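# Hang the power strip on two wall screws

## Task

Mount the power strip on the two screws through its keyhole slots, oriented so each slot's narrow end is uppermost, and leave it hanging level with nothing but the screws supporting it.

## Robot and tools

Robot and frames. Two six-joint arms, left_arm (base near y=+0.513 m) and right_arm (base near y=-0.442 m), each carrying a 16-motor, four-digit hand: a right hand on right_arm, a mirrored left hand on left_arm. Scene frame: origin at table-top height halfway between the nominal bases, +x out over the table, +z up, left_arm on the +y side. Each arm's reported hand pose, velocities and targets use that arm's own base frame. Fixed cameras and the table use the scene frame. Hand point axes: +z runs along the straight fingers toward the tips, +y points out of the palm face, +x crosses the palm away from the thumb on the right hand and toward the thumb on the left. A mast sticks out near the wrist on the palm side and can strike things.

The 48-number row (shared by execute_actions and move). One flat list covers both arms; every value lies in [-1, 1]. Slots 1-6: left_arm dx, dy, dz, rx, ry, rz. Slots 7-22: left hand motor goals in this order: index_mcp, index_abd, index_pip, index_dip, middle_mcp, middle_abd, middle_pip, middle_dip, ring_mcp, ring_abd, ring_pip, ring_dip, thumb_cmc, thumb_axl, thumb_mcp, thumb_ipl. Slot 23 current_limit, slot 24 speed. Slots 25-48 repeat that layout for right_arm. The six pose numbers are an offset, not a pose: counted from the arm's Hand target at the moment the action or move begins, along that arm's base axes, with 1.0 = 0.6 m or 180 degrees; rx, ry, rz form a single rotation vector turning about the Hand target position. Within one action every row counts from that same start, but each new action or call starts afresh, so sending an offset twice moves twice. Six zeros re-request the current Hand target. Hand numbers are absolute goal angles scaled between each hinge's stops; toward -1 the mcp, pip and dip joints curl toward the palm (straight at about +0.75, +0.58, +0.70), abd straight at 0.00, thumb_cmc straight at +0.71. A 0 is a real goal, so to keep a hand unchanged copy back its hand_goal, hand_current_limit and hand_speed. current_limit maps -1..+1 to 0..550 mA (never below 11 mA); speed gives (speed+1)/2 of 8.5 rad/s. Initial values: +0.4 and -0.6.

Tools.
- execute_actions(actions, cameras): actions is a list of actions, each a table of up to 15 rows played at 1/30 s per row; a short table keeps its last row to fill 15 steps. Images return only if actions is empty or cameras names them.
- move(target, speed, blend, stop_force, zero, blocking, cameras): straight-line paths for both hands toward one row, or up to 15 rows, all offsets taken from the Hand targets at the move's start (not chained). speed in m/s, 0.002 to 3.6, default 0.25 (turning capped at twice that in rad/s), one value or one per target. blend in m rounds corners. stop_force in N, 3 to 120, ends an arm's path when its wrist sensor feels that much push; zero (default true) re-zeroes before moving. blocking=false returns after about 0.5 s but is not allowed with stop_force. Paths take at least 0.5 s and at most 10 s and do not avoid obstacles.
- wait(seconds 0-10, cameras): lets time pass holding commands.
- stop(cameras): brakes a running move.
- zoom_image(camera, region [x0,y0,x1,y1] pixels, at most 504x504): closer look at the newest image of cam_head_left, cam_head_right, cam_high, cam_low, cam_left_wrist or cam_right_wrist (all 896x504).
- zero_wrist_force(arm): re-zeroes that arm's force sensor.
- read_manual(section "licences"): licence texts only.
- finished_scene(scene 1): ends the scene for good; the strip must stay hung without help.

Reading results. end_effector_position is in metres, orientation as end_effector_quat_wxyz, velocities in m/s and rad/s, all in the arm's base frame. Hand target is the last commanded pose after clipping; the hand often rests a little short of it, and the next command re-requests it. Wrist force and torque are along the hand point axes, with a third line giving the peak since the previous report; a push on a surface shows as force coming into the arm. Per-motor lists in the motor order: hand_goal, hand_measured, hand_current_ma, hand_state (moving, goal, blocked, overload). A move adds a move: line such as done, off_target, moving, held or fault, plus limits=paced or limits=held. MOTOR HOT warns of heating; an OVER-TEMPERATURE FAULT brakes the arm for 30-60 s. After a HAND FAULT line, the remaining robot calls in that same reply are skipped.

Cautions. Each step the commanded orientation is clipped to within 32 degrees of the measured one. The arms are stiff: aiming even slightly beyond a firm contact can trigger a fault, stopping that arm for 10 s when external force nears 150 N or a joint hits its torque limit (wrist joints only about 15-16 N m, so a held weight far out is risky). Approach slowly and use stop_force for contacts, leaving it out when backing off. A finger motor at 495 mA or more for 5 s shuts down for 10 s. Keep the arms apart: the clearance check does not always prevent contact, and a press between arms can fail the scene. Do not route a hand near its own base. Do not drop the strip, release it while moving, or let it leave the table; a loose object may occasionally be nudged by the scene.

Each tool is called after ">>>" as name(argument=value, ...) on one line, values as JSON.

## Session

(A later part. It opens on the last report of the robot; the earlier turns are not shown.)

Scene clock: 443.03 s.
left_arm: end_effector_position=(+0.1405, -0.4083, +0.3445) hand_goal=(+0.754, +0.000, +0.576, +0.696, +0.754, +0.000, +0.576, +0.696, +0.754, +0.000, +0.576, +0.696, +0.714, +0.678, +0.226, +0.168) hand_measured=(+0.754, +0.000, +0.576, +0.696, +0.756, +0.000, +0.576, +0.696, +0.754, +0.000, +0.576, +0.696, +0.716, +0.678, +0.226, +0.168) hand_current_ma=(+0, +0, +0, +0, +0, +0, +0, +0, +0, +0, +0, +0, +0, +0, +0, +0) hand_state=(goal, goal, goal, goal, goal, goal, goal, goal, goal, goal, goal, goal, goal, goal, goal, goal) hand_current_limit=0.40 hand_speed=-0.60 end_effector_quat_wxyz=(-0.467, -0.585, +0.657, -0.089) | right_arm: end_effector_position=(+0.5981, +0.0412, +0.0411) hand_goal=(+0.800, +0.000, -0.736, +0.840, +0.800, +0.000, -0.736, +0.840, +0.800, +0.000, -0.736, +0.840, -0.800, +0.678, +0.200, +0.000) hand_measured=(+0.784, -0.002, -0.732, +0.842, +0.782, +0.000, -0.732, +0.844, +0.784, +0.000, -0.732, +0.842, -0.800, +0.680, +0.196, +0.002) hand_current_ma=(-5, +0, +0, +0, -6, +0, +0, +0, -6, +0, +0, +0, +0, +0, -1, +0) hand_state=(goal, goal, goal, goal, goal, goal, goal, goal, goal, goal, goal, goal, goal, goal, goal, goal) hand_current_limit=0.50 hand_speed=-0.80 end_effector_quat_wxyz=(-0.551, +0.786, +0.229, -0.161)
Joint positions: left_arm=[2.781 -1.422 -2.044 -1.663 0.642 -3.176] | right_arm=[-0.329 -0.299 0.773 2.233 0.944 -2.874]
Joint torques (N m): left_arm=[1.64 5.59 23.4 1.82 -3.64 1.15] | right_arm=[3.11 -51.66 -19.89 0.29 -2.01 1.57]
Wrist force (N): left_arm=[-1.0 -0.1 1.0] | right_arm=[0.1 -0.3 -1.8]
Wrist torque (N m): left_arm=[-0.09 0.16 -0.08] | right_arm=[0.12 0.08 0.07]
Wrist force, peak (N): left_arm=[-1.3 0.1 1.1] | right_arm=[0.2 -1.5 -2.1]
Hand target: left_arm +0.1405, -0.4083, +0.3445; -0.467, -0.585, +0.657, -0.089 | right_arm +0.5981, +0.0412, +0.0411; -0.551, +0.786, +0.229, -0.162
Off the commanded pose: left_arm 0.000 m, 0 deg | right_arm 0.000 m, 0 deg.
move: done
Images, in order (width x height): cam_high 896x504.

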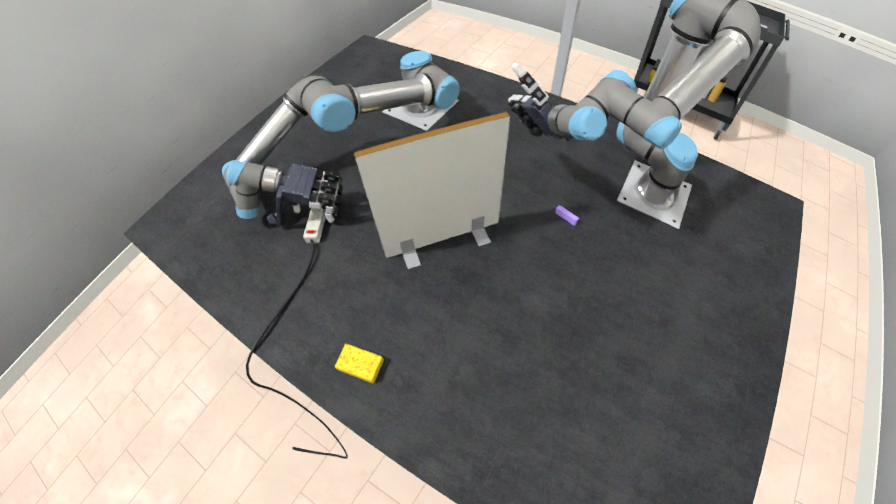

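>>> move(target=[0,0,0,0,0,0,0.754,0,0.576,0.696,0.754,0,0.576,0.696,0.754,0,0.576,0.696,0.714,0.678,0.226,0.168,0.4,-0.6, 0,0,0,0,0,0,0.40,0,-0.74,0.84,0.40,0,-0.74,0.84,0.40,0,-0.74,0.84,-0.80,0.677,-0.7,0.0,0.75,-0.83], speed=0.1)

>>> wait(seconds=0.3)

>>> move(target=[0,0,0,0,0,0,0.754,0,0.576,0.696,0.754,0,0.576,0.696,0.754,0,0.576,0.696,0.714,0.678,0.226,0.168,0.4,-0.6, 0,0,0.14,0,0,0,0.40,0,-0.74,0.84,0.40,0,-0.74,0.84,0.40,0,-0.74,0.84,-0.80,0.677,-0.7,0.0,0.75,-0.83], speed=0.08, cameras=["cam_low","cam_high","cam_head_left"])

>>> zoom_image(camera="cam_high", region=[240, 120, 380, 260])

>>> zoom_image(camera="cam_low", region=[290, 230, 370, 280])

>>> zoom_image(camera="cam_low", region=[370, 230, 450, 280])

Scene clock: 444.53 s.
left_arm: end_effector_position=(+0.1405, -0.4083, +0.3445) hand_goal=(+0.754, +0.000, +0.576, +0.696, +0.754, +0.000, +0.576, +0.696, +0.754, +0.000, +0.576, +0.696, +0.714, +0.678, +0.226, +0.168) hand_measured=(+0.754, +0.000, +0.576, +0.696, +0.756, +0.000, +0.576, +0.696, +0.754, +0.000, +0.576, +0.696, +0.716, +0.678, +0.226, +0.168) hand_current_ma=(+0, +0, +0, +0, +0, +0, +0, +0, +0, +0, +0, +0, +0, +0, +0, +0) hand_state=(goal, goal, goal, goal, goal, goal, goal, goal, goal, goal, goal, goal, goal, goal, goal, goal) hand_current_limit=0.40 hand_speed=-0.60 end_effector_quat_wxyz=(-0.467, -0.585, +0.657, -0.089) | right_arm: end_effector_position=(+0.5981, +0.0412, +0.0410) hand_goal=(+0.400, +0.000, -0.740, +0.840, +0.400, +0.000, -0.740, +0.840, +0.400, +0.000, -0.740, +0.840, -0.800, +0.678, -0.700, +0.000) hand_measured=(+0.480, -0.002, -0.726, +0.846, +0.480, +0.000, -0.726, +0.846, +0.478, +0.000, -0.724, +0.846, -0.798, +0.680, -0.032, +0.026) hand_current_ma=(+116, +0, +4, +1, +114, +0, +3, +1, +109, +0, +4, +1, +0, +0, +481, +21) hand_state=(blocked, goal, goal, goal, blocked, goal, goal, goal, blocked, goal, goal, goal, goal, goal, blocked, blocked) hand_current_limit=0.75 hand_speed=-0.83 end_effector_quat_wxyz=(-0.551, +0.786, +0.229, -0.162)
Joint positions: left_arm=[2.781 -1.422 -2.044 -1.663 0.642 -3.176] | right_arm=[-0.328 -0.299 0.773 2.233 0.944 -2.874]
Joint torques (N m): left_arm=[1.76 6.92 23.37 1.75 -3.67 0.96] | right_arm=[9.42 -52.35 -19.13 0.32 -1.42 1.16]
Wrist force (N): left_arm=[-1.0 0.0 0.7] | right_arm=[-0.2 -9.8 -2.2]
Wrist torque (N m): left_arm=[-0.06 0.14 -0.09] | right_arm=[-0.12 0.07 -0.10]
Wrist force, peak (N): left_arm=[-1.4 -0.2 0.8] | right_arm=[-0.2 -9.8 -2.2]
Hand target: left_arm +0.1405, -0.4083, +0.3445; -0.467, -0.585, +0.657, -0.089 | right_arm +0.5981, +0.0412, +0.0411; -0.551, +0.786, +0.229, -0.162
Off the commanded pose: left_arm 0.000 m, 0 deg | right_arm 0.000 m, 0 deg.
move: done

Scene clock: 444.83 s.
left_arm: end_effector_position=(+0.1405, -0.4083, +0.3445) hand_goal=(+0.754, +0.000, +0.576, +0.696, +0.754, +0.000, +0.576, +0.696, +0.754, +0.000, +0.576, +0.696, +0.714, +0.678, +0.226, +0.168) hand_measured=(+0.754, +0.000, +0.576, +0.696, +0.756, +0.000, +0.576, +0.696, +0.754, +0.000, +0.576, +0.696, +0.716, +0.678, +0.226, +0.168) hand_current_ma=(+0, +0, +0, +0, +0, +0, +0, +0, +0, +0, +0, +0, +0, +0, +0, +0) hand_state=(goal, goal, goal, goal, goal, goal, goal, goal, goal, goal, goal, goal, goal, goal, goal, goal) hand_current_limit=0.40 hand_speed=-0.60 end_effector_quat_wxyz=(-0.467, -0.585, +0.657, -0.089) | right_arm: end_effector_position=(+0.5981, +0.0412, +0.0410) hand_goal=(+0.400, +0.000, -0.740, +0.840, +0.400, +0.000, -0.740, +0.840, +0.400, +0.000, -0.740, +0.840, -0.800, +0.678, -0.700, +0.000) hand_measured=(+0.480, -0.002, -0.726, +0.846, +0.480, +0.000, -0.726, +0.846, +0.478, +0.000, -0.724, +0.846, -0.798, +0.680, -0.032, +0.026) hand_current_ma=(+116, +0, +4, +1, +114, +0, +3, +1, +109, +0, +4, +1, +0, +0, +481, +21) hand_state=(blocked, goal, goal, goal, blocked, goal, goal, goal, blocked, goal, goal, goal, goal, goal, blocked, blocked) hand_current_limit=0.75 hand_speed=-0.83 end_effector_quat_wxyz=(-0.551, +0.786, +0.229, -0.162)
Joint positions: left_arm=[2.781 -1.422 -2.044 -1.663 0.642 -3.176] | right_arm=[-0.328 -0.299 0.773 2.233 0.944 -2.874]
Joint torques (N m): left_arm=[1.05 5.95 23.86 1.66 -3.66 1.11] | right_arm=[8.78 -52.4 -17.99 0.49 -1.16 1.12]
Wrist force (N): left_arm=[-0.9 -0.2 0.7] | right_arm=[-0.3 -9.5 -2.2]
Wrist torque (N m): left_arm=[-0.07 0.13 -0.08] | right_arm=[-0.14 0.08 -0.11]
Wrist force, peak (N): left_arm=[-1.1 0.1 1.0] | right_arm=[-0.2 -9.9 -2.3]
Hand target: left_arm +0.1405, -0.4083, +0.3445; -0.467, -0.585, +0.657, -0.089 | right_arm +0.5981, +0.0412, +0.0411; -0.551, +0.786, +0.229, -0.162
Off the commanded pose: left_arm 0.000 m, 0 deg | right_arm 0.000 m, 0 deg.
wait: 0.30 s; at rest by 0.17 s

Scene clock: 446.37 s.
left_arm: end_effector_position=(+0.1405, -0.4083, +0.3445) hand_goal=(+0.754, +0.000, +0.576, +0.696, +0.754, +0.000, +0.576, +0.696, +0.754, +0.000, +0.576, +0.696, +0.714, +0.678, +0.226, +0.168) hand_measured=(+0.754, +0.000, +0.576, +0.696, +0.756, +0.000, +0.576, +0.696, +0.754, +0.000, +0.576, +0.696, +0.716, +0.678, +0.226, +0.168) hand_current_ma=(+0, +0, +0, +0, +0, +0, +0, +0, +0, +0, +0, +0, +0, +0, +0, +0) hand_state=(goal, goal, goal, goal, goal, goal, goal, goal, goal, goal, goal, goal, goal, goal, goal, goal) hand_current_limit=0.40 hand_speed=-0.60 end_effector_quat_wxyz=(-0.467, -0.585, +0.657, -0.089) | right_arm: end_effector_position=(+0.5981, +0.0412, +0.1249) hand_goal=(+0.400, +0.000, -0.740, +0.840, +0.400, +0.000, -0.740, +0.840, +0.400, +0.000, -0.740, +0.840, -0.800, +0.678, -0.700, +0.000) hand_measured=(+0.466, -0.002, -0.706, +0.856, +0.450, +0.000, -0.714, +0.854, +0.432, +0.000, -0.720, +0.848, -0.780, +0.684, -0.032, +0.046) hand_current_ma=(+77, +0, +19, +5, +47, +0, +12, +4, +20, +0, +7, +1, +8, +1, +481, +63) hand_state=(blocked, goal, blocked, goal, blocked, goal, blocked, goal, blocked, goal, blocked, goal, blocked, goal, blocked, blocked) hand_current_limit=0.75 hand_speed=-0.83 end_effector_quat_wxyz=(-0.551, +0.786, +0.229, -0.162)
Joint positions: left_arm=[2.781 -1.422 -2.044 -1.663 0.642 -3.176] | right_arm=[-0.328 -0.414 0.782 2.339 0.944 -2.873]
Joint torques (N m): left_arm=[1.3 5.82 24.25 1.92 -3.79 1.08] | right_arm=[-2.8 -66.55 -21.14 5.72 -0.27 -0.68]
Wrist force (N): left_arm=[-0.9 0.0 0.8] | right_arm=[1.4 2.9 -1.2]
Wrist torque (N m): left_arm=[-0.06 0.14 -0.08] | right_arm=[0.20 0.14 0.14]
Wrist force, peak (N): left_arm=[-0.9 0.1 1.3] | right_arm=[-0.2 -9.5 -2.3]
Hand target: left_arm +0.1405, -0.4083, +0.3445; -0.467, -0.585, +0.657, -0.089 | right_arm +0.5981, +0.0412, +0.1251; -0.551, +0.786, +0.229, -0.162
Off the commanded pose: left_arm 0.000 m, 0 deg | right_arm 0.000 m, 0 deg.
move: done
Images, in order (width x height): cam_head_left 896x504, cam_high 896x504, cam_low 896x504.

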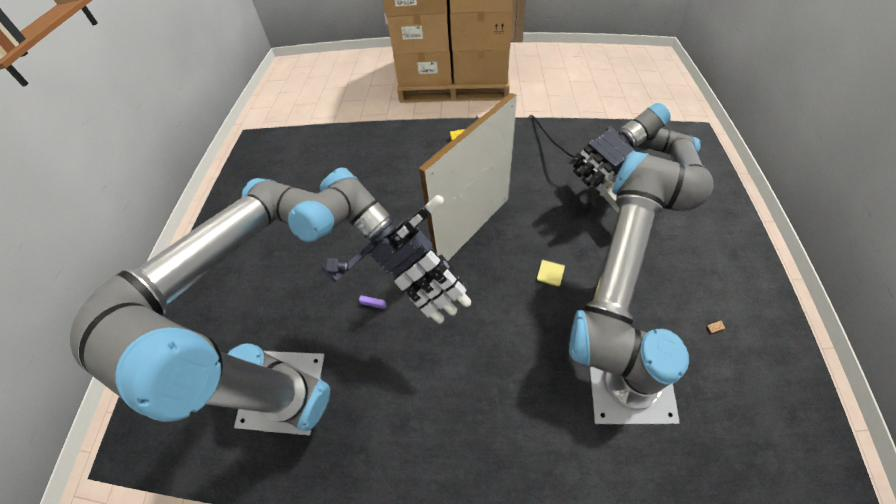

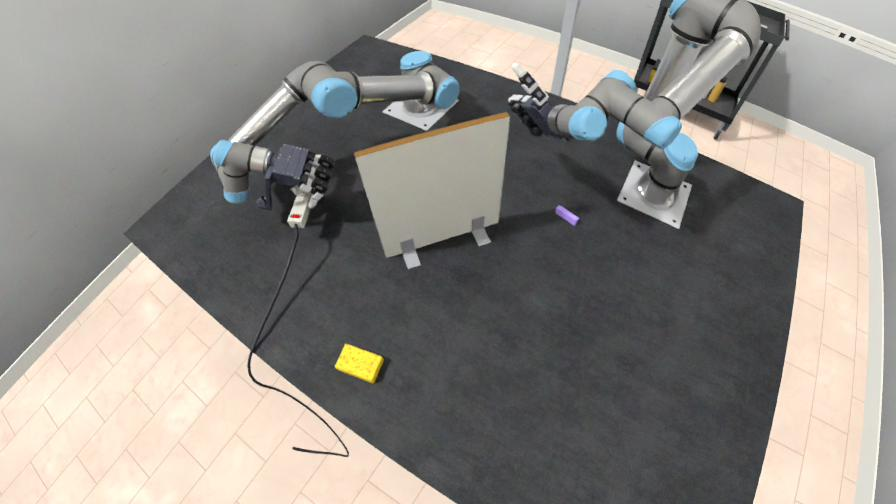

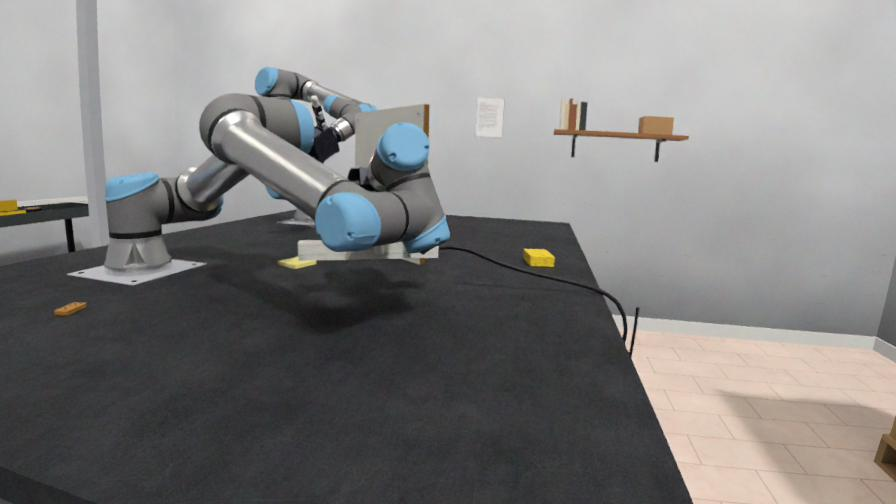

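Scaled by 3.600 from the camera's 896x504 image, which has a finer 1280x720 frame.

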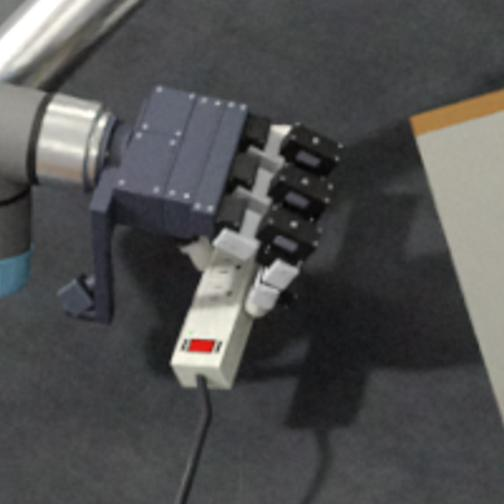

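Scaled by 6.300 from the camera's 896x504 image, which has a finer 1280x720 frame.

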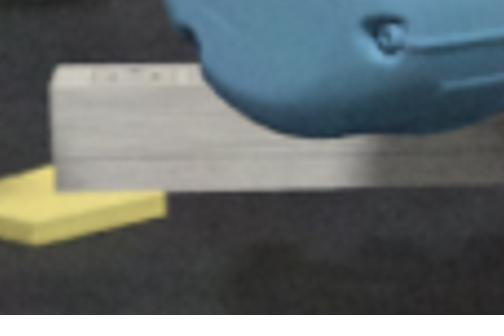

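Scaled by 6.300 from the camera's 896x504 image, which has a finer 1280x720 frame.

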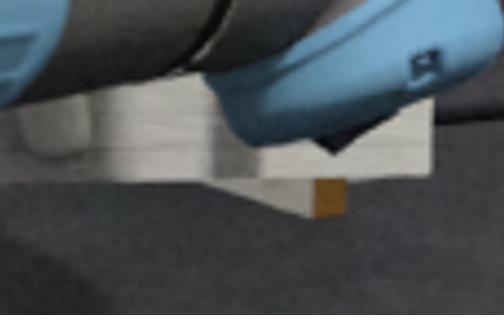

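>>> move(target=[0,0,0,0,0,0,0.754,0,0.576,0.696,0.754,0,0.576,0.696,0.754,0,0.576,0.696,0.714,0.678,0.226,0.168,0.4,-0.6, 0,0,0,0,0,0,0.35,0,-0.76,0.83,0.34,0,-0.76,0.83,0.33,0,-0.76,0.83,-0.80,0.677,-0.7,-0.02,0.75,-0.83], speed=0.1)

Scene clock: 447.50 s.
left_arm: end_effector_position=(+0.1405, -0.4083, +0.3445) hand_goal=(+0.754, +0.000, +0.576, +0.696, +0.754, +0.000, +0.576, +0.696, +0.754, +0.000, +0.576, +0.696, +0.714, +0.678, +0.226, +0.168) hand_measured=(+0.754, +0.000, +0.576, +0.696, +0.756, +0.000, +0.576, +0.696, +0.754, +0.000, +0.576, +0.696, +0.716, +0.678, +0.226, +0.168) hand_current_ma=(+0, +0, +0, +0, +0, +0, +0, +0, +0, +0, +0, +0, +0, +0, +0, +0) hand_state=(goal, goal, goal, goal, goal, goal, goal, goal, goal, goal, goal, goal, goal, goal, goal, goal) hand_current_limit=0.40 hand_speed=-0.60 end_effector_quat_wxyz=(-0.467, -0.585, +0.657, -0.089) | right_arm: end_effector_position=(+0.5981, +0.0412, +0.1251) hand_goal=(+0.350, +0.000, -0.760, +0.830, +0.340, +0.000, -0.760, +0.830, +0.330, +0.000, -0.760, +0.830, -0.800, +0.678, -0.700, -0.020) hand_measured=(+0.462, -0.004, -0.706, +0.856, +0.436, +0.000, -0.714, +0.854, +0.408, +0.000, -0.720, +0.848, -0.772, +0.686, -0.032, +0.048) hand_current_ma=(+219, +0, +46, +12, +161, +0, +35, +10, +106, +0, +27, +6, +15, +2, +481, +134) hand_state=(blocked, goal, blocked, blocked, blocked, goal, blocked, blocked, blocked, goal, blocked, goal, blocked, goal, blocked, blocked) hand_current_limit=0.75 hand_speed=-0.83 end_effector_quat_wxyz=(-0.551, +0.786, +0.229, -0.162)
Joint positions: left_arm=[2.781 -1.422 -2.044 -1.663 0.642 -3.176] | right_arm=[-0.328 -0.415 0.782 2.339 0.944 -2.874]
Joint torques (N m): left_arm=[1.93 6.17 23.84 1.6 -3.65 1.08] | right_arm=[-7.76 -66.49 -20.94 5.15 0.56 -1.52]
Wrist force (N): left_arm=[-0.8 -0.1 0.9] | right_arm=[0.8 3.1 -1.0]
Wrist torque (N m): left_arm=[-0.09 0.12 -0.06] | right_arm=[0.25 0.05 0.13]
Wrist force, peak (N): left_arm=[-1.1 -0.1 1.1] | right_arm=[1.5 3.6 -1.3]
Hand target: left_arm +0.1405, -0.4083, +0.3445; -0.467, -0.585, +0.657, -0.089 | right_arm +0.5981, +0.0412, +0.1251; -0.551, +0.786, +0.229, -0.162
Off the commanded pose: left_arm 0.000 m, 0 deg | right_arm 0.000 m, 0 deg.
move: done

>>> move(target=[[0,0,0,0,0,0,0.754,0,0.576,0.696,0.754,0,0.576,0.696,0.754,0,0.576,0.696,0.714,0.678,0.226,0.168,0.4,-0.6, -0.2802,0.1647,0.2582,-0.1273,-0.2263,0.2946,0.35,0,-0.76,0.83,0.34,0,-0.76,0.83,0.33,0,-0.76,0.83,-0.80,0.677,-0.7,-0.02,0.75,-0.83],[0,0,0,0,0,0,0.754,0,0.576,0.696,0.754,0,0.576,0.696,0.754,0,0.576,0.696,0.714,0.678,0.226,0.168,0.4,-0.6, -0.3442,0.4220,0.1840,-0.0133,-0.5705,0.4734,0.35,0,-0.76,0.83,0.34,0,-0.76,0.83,0.33,0,-0.76,0.83,-0.80,0.677,-0.7,-0.02,0.75,-0.83]], speed=0.2, blend=[0.03,0], cameras=["all"])

Scene clock: 455.67 s.
left_arm: end_effector_position=(+0.1405, -0.4083, +0.3445) hand_goal=(+0.754, +0.000, +0.576, +0.696, +0.754, +0.000, +0.576, +0.696, +0.754, +0.000, +0.576, +0.696, +0.714, +0.678, +0.226, +0.168) hand_measured=(+0.754, +0.000, +0.576, +0.696, +0.756, +0.000, +0.576, +0.696, +0.754, +0.000, +0.576, +0.696, +0.716, +0.678, +0.226, +0.168) hand_current_ma=(+0, +0, +0, +0, +0, +0, +0, +0, +0, +0, +0, +0, +0, +0, +0, +0) hand_state=(goal, goal, goal, goal, goal, goal, goal, goal, goal, goal, goal, goal, goal, goal, goal, goal) hand_current_limit=0.40 hand_speed=-0.60 end_effector_quat_wxyz=(-0.467, -0.585, +0.657, -0.089) | right_arm: end_effector_position=(+0.3915, +0.2944, +0.2355) hand_goal=(+0.350, +0.000, -0.760, +0.830, +0.340, +0.000, -0.760, +0.830, +0.330, +0.000, -0.760, +0.830, -0.800, +0.678, -0.700, -0.020) hand_measured=(+0.354, +0.002, -0.754, +0.832, +0.390, +0.000, -0.754, +0.830, +0.334, +0.000, -0.752, +0.834, -0.786, +0.686, -0.378, +0.014) hand_current_ma=(+0, +0, +1, +0, +47, +0, +1, +0, +0, +0, +1, +0, +4, +2, +481, +35) hand_state=(goal, goal, goal, goal, blocked, goal, goal, goal, goal, goal, goal, goal, goal, goal, blocked, blocked) hand_current_limit=0.75 hand_speed=-0.83 end_effector_quat_wxyz=(+0.052, +0.300, +0.938, +0.165)
Joint positions: left_arm=[2.781 -1.422 -2.044 -1.663 0.642 -3.176] | right_arm=[0.153 -1.487 1.85 0.961 1.323 -3.91]
Joint torques (N m): left_arm=[1.25 5.8 23.14 1.6 -3.65 1.05] | right_arm=[-8.89 -28.82 -10.25 -0.33 -2.16 -1.71]
Wrist force (N): left_arm=[-1.0 0.0 0.8] | right_arm=[0.3 -1.1 -0.3]
Wrist torque (N m): left_arm=[-0.05 0.14 -0.08] | right_arm=[0.23 -0.16 -0.21]
Wrist force, peak (N): left_arm=[-1.2 0.1 1.2] | right_arm=[2.3 3.9 -1.0]
Hand target: left_arm +0.1405, -0.4083, +0.3445; -0.467, -0.585, +0.657, -0.089 | right_arm +0.3915, +0.2944, +0.2355; +0.052, +0.300, +0.938, +0.165
Off the commanded pose: left_arm 0.000 m, 0 deg | right_arm 0.000 m, 0 deg.
move: done
camera_calibration:
cam_right_wrist: T_world_to_cam=[[0.976394, 0.0269138, 0.214313, -0.40963], [-0.0869451, -0.859299, 0.504029, 0.121371], [0.197724, -0.510764, -0.836675, 0.397433], [0, 0, 0, 1]] pos_world=[0.331931, 0.318313, 0.359137]

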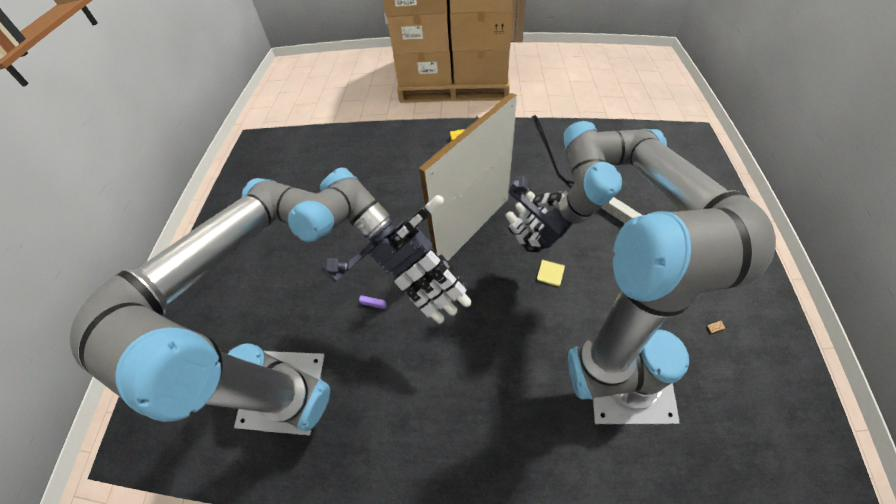

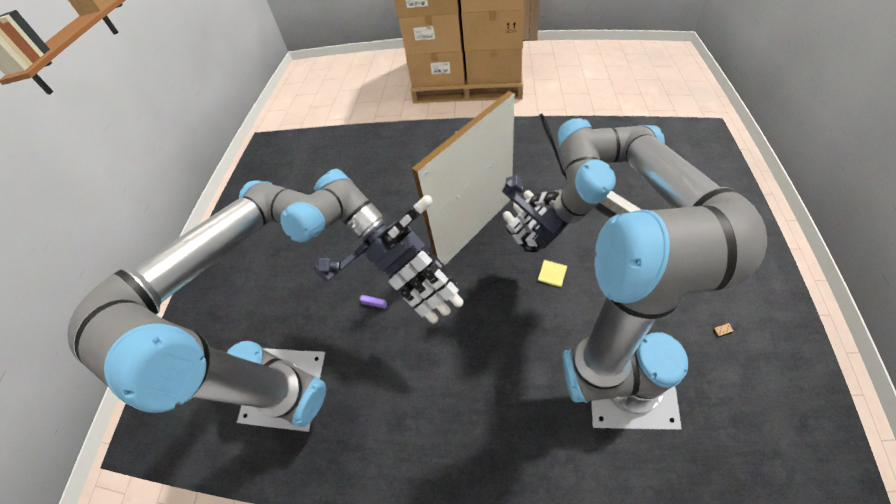

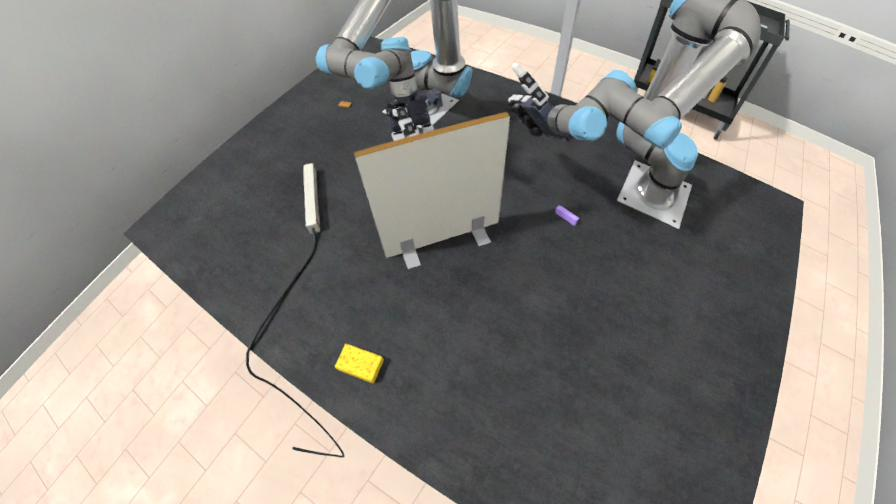

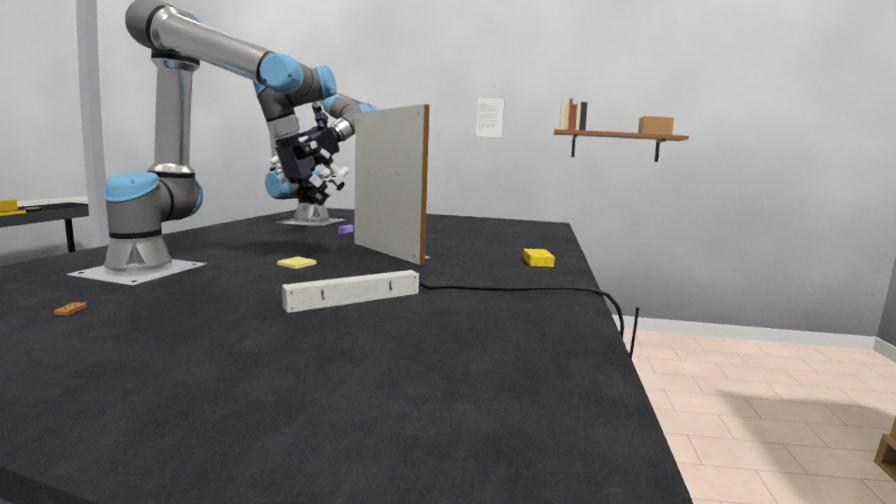

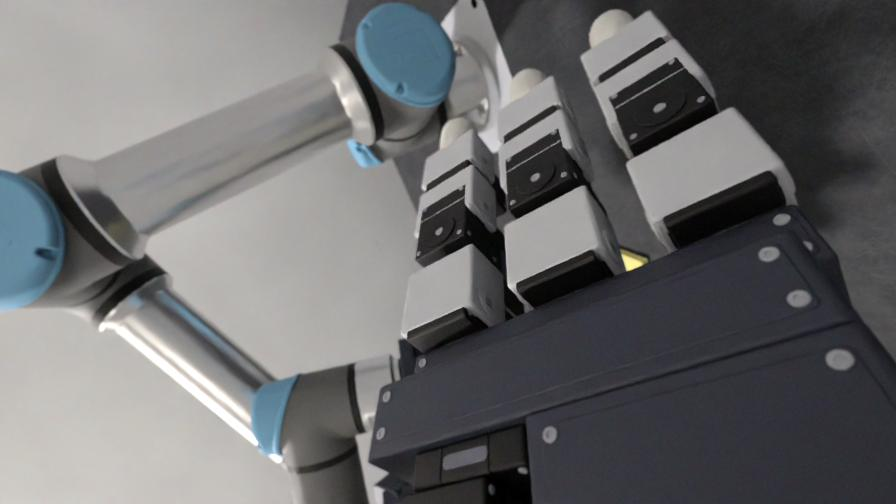

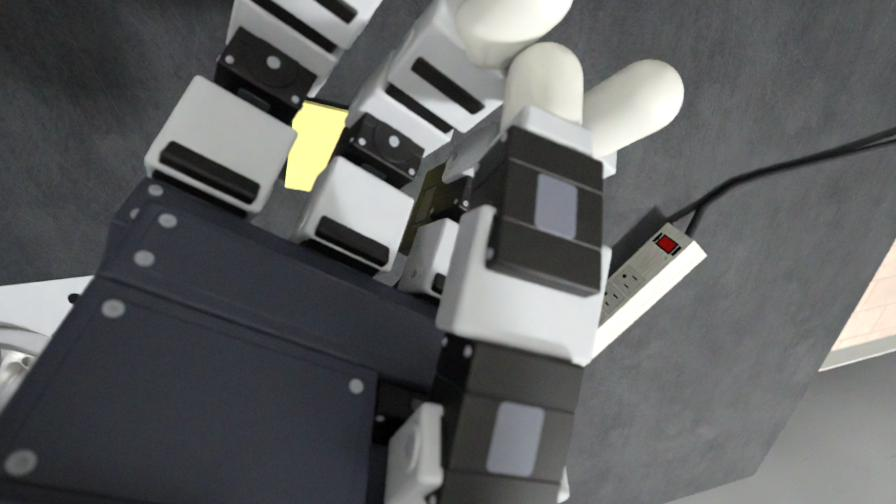

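>>> zoom_image(camera="cam_low", region=[275, 260, 355, 320])

>>> zoom_image(camera="cam_low", region=[350, 255, 430, 315])

>>> zoom_image(camera="cam_high", region=[270, 140, 350, 250])

Scaled by 6.300 from the camera's 896x504 image, which has a finer 1280x720 frame.

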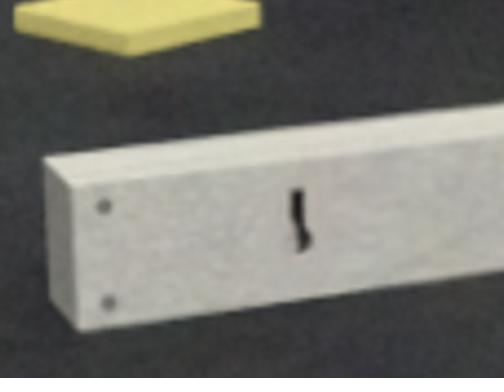

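Scaled by 6.300 from the camera's 896x504 image, which has a finer 1280x720 frame.

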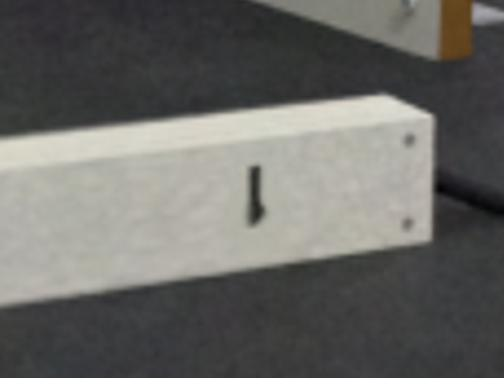

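Scaled by 4.582 from the camera's 896x504 image, which has a finer 1280x720 frame.

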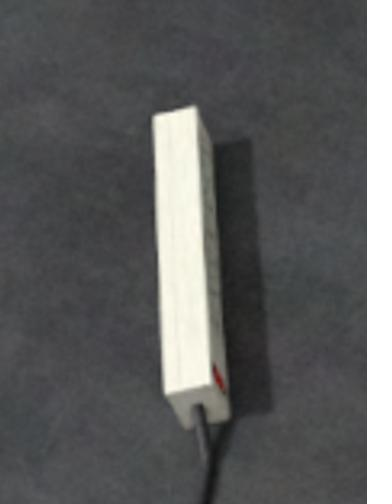

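>>> move(target=[0,0,0,0,0,0,0.754,0,0.576,0.696,0.754,0,0.576,0.696,0.754,0,0.576,0.696,0.714,0.678,0.226,0.168,0.4,-0.6, 0.2642,-0.5740,0.0742,-0.1208,-0.0140,0.4604,0.864,0,-0.736,0.84,0.864,0,-0.736,0.84,0.864,0,-0.736,0.84,-0.786,0.678,0.07,0.082,0.5,-0.6], speed=0.4)

>>> move(target=[0,0,0,0,0,0,0.754,0,0.576,0.696,0.754,0,0.576,0.696,0.754,0,0.576,0.696,0.714,0.678,0.226,0.168,0.4,-0.6, 0.1072,0.0848,-0.25,-0.2577,-0.2913,0,0.864,0,-0.736,0.84,0.864,0,-0.736,0.84,0.864,0,-0.736,0.84,-0.786,0.678,0.07,0.082,0.5,-0.6], speed=0.35, cameras=["cam_low"])

>>> zoom_image(camera="cam_low", region=[270, 200, 450, 325])

Scene clock: 465.90 s.
left_arm: end_effector_position=(+0.1405, -0.4083, +0.3445) hand_goal=(+0.754, +0.000, +0.576, +0.696, +0.754, +0.000, +0.576, +0.696, +0.754, +0.000, +0.576, +0.696, +0.714, +0.678, +0.226, +0.168) hand_measured=(+0.754, +0.000, +0.576, +0.696, +0.756, +0.000, +0.576, +0.696, +0.754, +0.000, +0.576, +0.696, +0.716, +0.678, +0.226, +0.168) hand_current_ma=(+0, +0, +0, +0, +0, +0, +0, +0, +0, +0, +0, +0, +0, +0, +0, +0) hand_state=(goal, goal, goal, goal, goal, goal, goal, goal, goal, goal, goal, goal, goal, goal, goal, goal) hand_current_limit=0.40 hand_speed=-0.60 end_effector_quat_wxyz=(-0.467, -0.585, +0.657, -0.089) | right_arm: end_effector_position=(+0.5500, -0.0500, +0.2800) hand_goal=(+0.864, +0.000, -0.736, +0.840, +0.864, +0.000, -0.736, +0.840, +0.864, +0.000, -0.736, +0.840, -0.786, +0.678, +0.070, +0.082) hand_measured=(+0.864, +0.002, -0.736, +0.838, +0.864, +0.000, -0.736, +0.838, +0.864, +0.000, -0.736, +0.838, -0.784, +0.680, +0.060, +0.078) hand_current_ma=(+0, +0, +0, +0, +0, +0, +0, +0, +0, +0, +0, +0, +0, +0, -4, +0) hand_state=(goal, goal, goal, goal, goal, goal, goal, goal, goal, goal, goal, goal, goal, goal, goal, goal) hand_current_limit=0.50 hand_speed=-0.60 end_effector_quat_wxyz=(+0.000, -0.410, +0.912, +0.000)
Joint positions: left_arm=[2.781 -1.422 -2.044 -1.663 0.642 -3.176] | right_arm=[-0.423 -0.762 0.624 1.708 1.571 -5.98]
Joint torques (N m): left_arm=[1.55 6.77 24.45 1.7 -3.83 1.08] | right_arm=[10.26 -42.21 -20.59 5.08 1.27 -1.9]
Wrist force (N): left_arm=[-0.9 -0.2 0.9] | right_arm=[0.4 -0.9 0.0]
Wrist torque (N m): left_arm=[-0.10 0.13 -0.07] | right_arm=[0.12 -0.21 -0.09]
Wrist force, peak (N): left_arm=[-1.3 -0.1 1.2] | right_arm=[0.6 -1.8 -0.3]
Hand target: left_arm +0.1405, -0.4083, +0.3445; -0.467, -0.585, +0.657, -0.089 | right_arm +0.5501, -0.0500, +0.2800; +0.000, -0.410, +0.912, +0.000
Off the commanded pose: left_arm 0.000 m, 0 deg | right_arm 0.000 m, 0 deg.
move: done

Scene clock: 468.53 s.
left_arm: end_effector_position=(+0.1405, -0.4083, +0.3445) hand_goal=(+0.754, +0.000, +0.576, +0.696, +0.754, +0.000, +0.576, +0.696, +0.754, +0.000, +0.576, +0.696, +0.714, +0.678, +0.226, +0.168) hand_measured=(+0.754, +0.000, +0.576, +0.696, +0.756, +0.000, +0.576, +0.696, +0.754, +0.000, +0.576, +0.696, +0.716, +0.678, +0.226, +0.168) hand_current_ma=(+0, +0, +0, +0, +0, +0, +0, +0, +0, +0, +0, +0, +0, +0, +0, +0) hand_state=(goal, goal, goal, goal, goal, goal, goal, goal, goal, goal, goal, goal, goal, goal, goal, goal) hand_current_limit=0.40 hand_speed=-0.60 end_effector_quat_wxyz=(-0.467, -0.585, +0.657, -0.089) | right_arm: end_effector_position=(+0.6144, +0.0009, +0.1300) hand_goal=(+0.864, +0.000, -0.736, +0.840, +0.864, +0.000, -0.736, +0.840, +0.864, +0.000, -0.736, +0.840, -0.786, +0.678, +0.070, +0.082) hand_measured=(+0.858, +0.002, -0.736, +0.838, +0.858, +0.000, -0.736, +0.838, +0.858, +0.000, -0.736, +0.838, -0.784, +0.680, +0.068, +0.080) hand_current_ma=(-1, +0, +0, +0, -1, +0, +0, +0, -1, +0, +0, +0, +0, +0, +0, +0) hand_state=(goal, goal, goal, goal, goal, goal, goal, goal, goal, goal, goal, goal, goal, goal, goal, goal) hand_current_limit=0.50 hand_speed=-0.60 end_effector_quat_wxyz=(+0.236, -0.335, +0.747, -0.523)
Joint positions: left_arm=[2.781 -1.422 -2.044 -1.663 0.642 -3.176] | right_arm=[-0.056 -1.217 1.701 -0.051 2.193 -6.018]
Joint torques (N m): left_arm=[1.44 5.7 24.02 1.7 -3.89 1.16] | right_arm=[10.86 -42.07 -10.35 -1.72 1.96 -1.81]
Wrist force (N): left_arm=[-1.0 -0.1 0.9] | right_arm=[0.2 -0.1 -1.6]
Wrist torque (N m): left_arm=[-0.08 0.14 -0.09] | right_arm=[0.11 0.07 0.16]
Wrist force, peak (N): left_arm=[-1.3 0.0 1.1] | right_arm=[2.0 2.1 -3.0]
Hand target: left_arm +0.1405, -0.4083, +0.3445; -0.467, -0.585, +0.657, -0.089 | right_arm +0.6144, +0.0009, +0.1300; +0.236, -0.335, +0.747, -0.523
Off the commanded pose: left_arm 0.000 m, 0 deg | right_arm 0.000 m, 0 deg.
move: done
Images, in order (width x height): cam_low 896x504.

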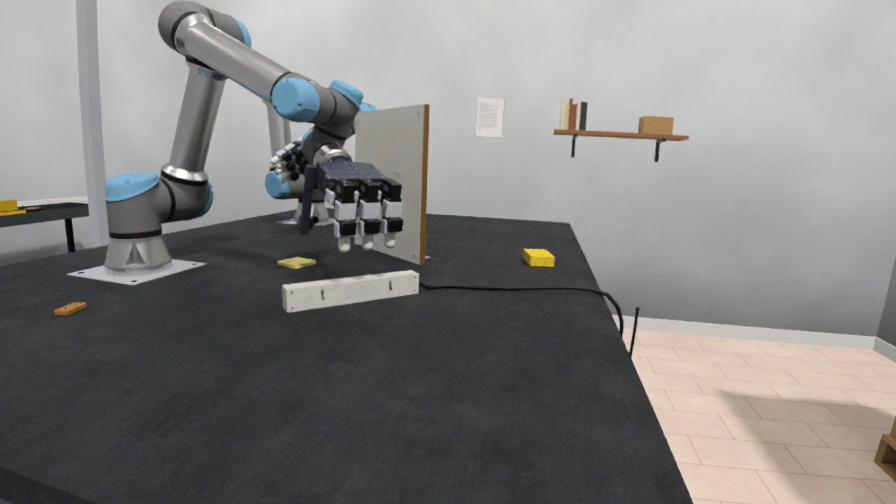

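Scaled by 2.800 from the camera's 896x504 image, which has a finer 1280x720 frame.

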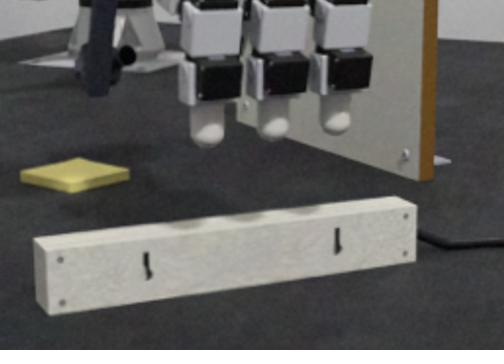

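>>> move(target=[[0,0,0,0,0,0,0.754,0,0.576,0.696,0.754,0,0.576,0.696,0.754,0,0.576,0.696,0.714,0.678,0.226,0.168,0.4,-0.6, 0,0,-0.08,0,0,0,0.864,0,-0.736,0.84,0.864,0,-0.736,0.84,0.864,0,-0.736,0.84,-0.786,0.678,0.07,0.082,0.5,-0.6],[0,0,0,0,0,0,0.754,0,0.576,0.696,0.754,0,0.576,0.696,0.754,0,0.576,0.696,0.714,0.678,0.226,0.168,0.4,-0.6, 0,0,-0.13,0,0,0,0.864,0,-0.736,0.84,0.864,0,-0.736,0.84,0.864,0,-0.736,0.84,-0.786,0.678,0.07,0.082,0.5,-0.6]], speed=[0.15,0.06], stop_force=8)

>>> move(target=[0,0,0,0,0,0,0.754,0,0.576,0.696,0.754,0,0.576,0.696,0.754,0,0.576,0.696,0.714,0.678,0.226,0.168,0.4,-0.6, 0,0,0,0,0,0,0.43,0,-0.76,0.83,0.41,0,-0.76,0.83,0.39,0,-0.76,0.83,-0.786,0.678,-0.6,0.04,0.75,-0.85], speed=0.1, cameras=["cam_low"])

>>> zoom_image(camera="cam_low", region=[270, 200, 450, 325])

Scene clock: 470.97 s.
left_arm: end_effector_position=(+0.1405, -0.4083, +0.3445) hand_goal=(+0.754, +0.000, +0.576, +0.696, +0.754, +0.000, +0.576, +0.696, +0.754, +0.000, +0.576, +0.696, +0.714, +0.678, +0.226, +0.168) hand_measured=(+0.754, +0.000, +0.576, +0.696, +0.756, +0.000, +0.576, +0.696, +0.754, +0.000, +0.576, +0.696, +0.716, +0.678, +0.226, +0.168) hand_current_ma=(+0, +0, +0, +0, +0, +0, +0, +0, +0, +0, +0, +0, +0, +0, +0, +0) hand_state=(goal, goal, goal, goal, goal, goal, goal, goal, goal, goal, goal, goal, goal, goal, goal, goal) hand_current_limit=0.40 hand_speed=-0.60 end_effector_quat_wxyz=(-0.467, -0.585, +0.657, -0.089) | right_arm: end_effector_position=(+0.6144, +0.0009, +0.0520) hand_goal=(+0.864, +0.000, -0.736, +0.840, +0.864, +0.000, -0.736, +0.840, +0.864, +0.000, -0.736, +0.840, -0.786, +0.678, +0.070, +0.082) hand_measured=(+0.858, +0.002, -0.736, +0.838, +0.858, +0.000, -0.736, +0.838, +0.858, +0.000, -0.736, +0.838, -0.784, +0.680, +0.068, +0.080) hand_current_ma=(-1, +0, +0, +0, -1, +0, +0, +0, -1, +0, +0, +0, +0, +0, +0, +0) hand_state=(goal, goal, goal, goal, goal, goal, goal, goal, goal, goal, goal, goal, goal, goal, goal, goal) hand_current_limit=0.50 hand_speed=-0.60 end_effector_quat_wxyz=(+0.236, -0.335, +0.747, -0.523)
Joint positions: left_arm=[2.781 -1.422 -2.044 -1.663 0.642 -3.176] | right_arm=[-0.056 -1.115 1.785 -0.237 2.193 -6.018]
Joint torques (N m): left_arm=[0.97 5.79 24.03 1.72 -3.73 1.13] | right_arm=[4.82 -29.09 -8.41 -1.79 -0.61 -1.7]
Wrist force (N): left_arm=[-1.0 -0.2 1.1] | right_arm=[0.0 -0.2 -1.9]
Wrist torque (N m): left_arm=[-0.11 0.14 -0.08] | right_arm=[0.13 0.09 0.14]
Wrist force, peak (N): left_arm=[-1.2 0.1 1.3] | right_arm=[0.1 -1.5 -2.2]
Hand target: left_arm +0.1405, -0.4083, +0.3445; -0.467, -0.585, +0.657, -0.089 | right_arm +0.6144, +0.0009, +0.0520; +0.236, -0.335, +0.747, -0.523
Off the commanded pose: left_arm 0.000 m, 0 deg | right_arm 0.000 m, 0 deg.
move: done

Scene clock: 472.13 s.
left_arm: end_effector_position=(+0.1405, -0.4083, +0.3445) hand_goal=(+0.754, +0.000, +0.576, +0.696, +0.754, +0.000, +0.576, +0.696, +0.754, +0.000, +0.576, +0.696, +0.714, +0.678, +0.226, +0.168) hand_measured=(+0.754, +0.000, +0.576, +0.696, +0.756, +0.000, +0.576, +0.696, +0.754, +0.000, +0.576, +0.696, +0.716, +0.678, +0.226, +0.168) hand_current_ma=(+0, +0, +0, +0, +0, +0, +0, +0, +0, +0, +0, +0, +0, +0, +0, +0) hand_state=(goal, goal, goal, goal, goal, goal, goal, goal, goal, goal, goal, goal, goal, goal, goal, goal) hand_current_limit=0.40 hand_speed=-0.60 end_effector_quat_wxyz=(-0.467, -0.585, +0.657, -0.089) | right_arm: end_effector_position=(+0.6144, +0.0009, +0.0520) hand_goal=(+0.430, +0.000, -0.760, +0.830, +0.410, +0.000, -0.760, +0.830, +0.390, +0.000, -0.760, +0.830, -0.786, +0.678, -0.600, +0.040) hand_measured=(+0.530, +0.000, -0.730, +0.844, +0.512, +0.000, -0.732, +0.846, +0.494, +0.000, -0.732, +0.842, -0.780, +0.680, -0.164, +0.076) hand_current_ma=(+176, +0, +14, +3, +180, +0, +13, +4, +186, +0, +14, +2, +1, +0, +481, +39) hand_state=(blocked, goal, blocked, goal, blocked, goal, blocked, goal, blocked, goal, blocked, goal, goal, goal, blocked, blocked) hand_current_limit=0.75 hand_speed=-0.85 end_effector_quat_wxyz=(+0.236, -0.335, +0.747, -0.523)
Joint positions: left_arm=[2.781 -1.422 -2.044 -1.663 0.642 -3.176] | right_arm=[-0.056 -1.115 1.785 -0.237 2.193 -6.018]
Joint torques (N m): left_arm=[1.27 5.76 24 1.76 -3.89 1.22] | right_arm=[2.58 -29.3 -7.71 0.04 -0.59 -1.31]
Wrist force (N): left_arm=[-1.0 -0.2 0.9] | right_arm=[1.8 -7.2 -3.2]
Wrist torque (N m): left_arm=[-0.10 0.14 -0.07] | right_arm=[-0.05 0.09 -0.06]
Wrist force, peak (N): left_arm=[-1.3 -0.2 1.2] | right_arm=[1.8 -7.9 -3.4]
Hand target: left_arm +0.1405, -0.4083, +0.3445; -0.467, -0.585, +0.657, -0.089 | right_arm +0.6144, +0.0009, +0.0520; +0.236, -0.335, +0.747, -0.523
Off the commanded pose: left_arm 0.000 m, 0 deg | right_arm 0.000 m, 0 deg.
move: done
Images, in order (width x height): cam_low 896x504.

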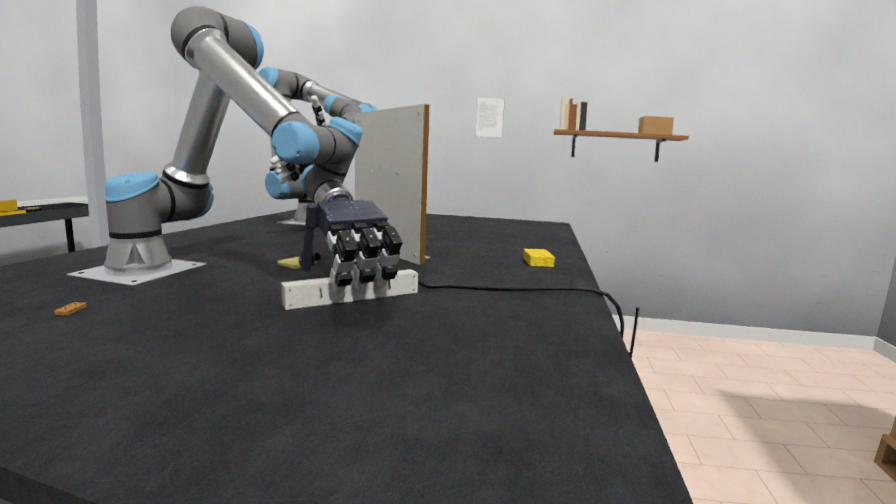

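Scaled by 2.800 from the camera's 896x504 image, which has a finer 1280x720 frame.

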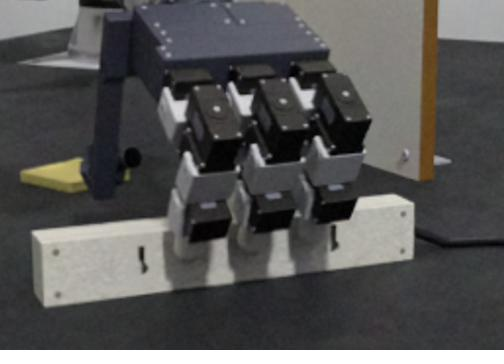

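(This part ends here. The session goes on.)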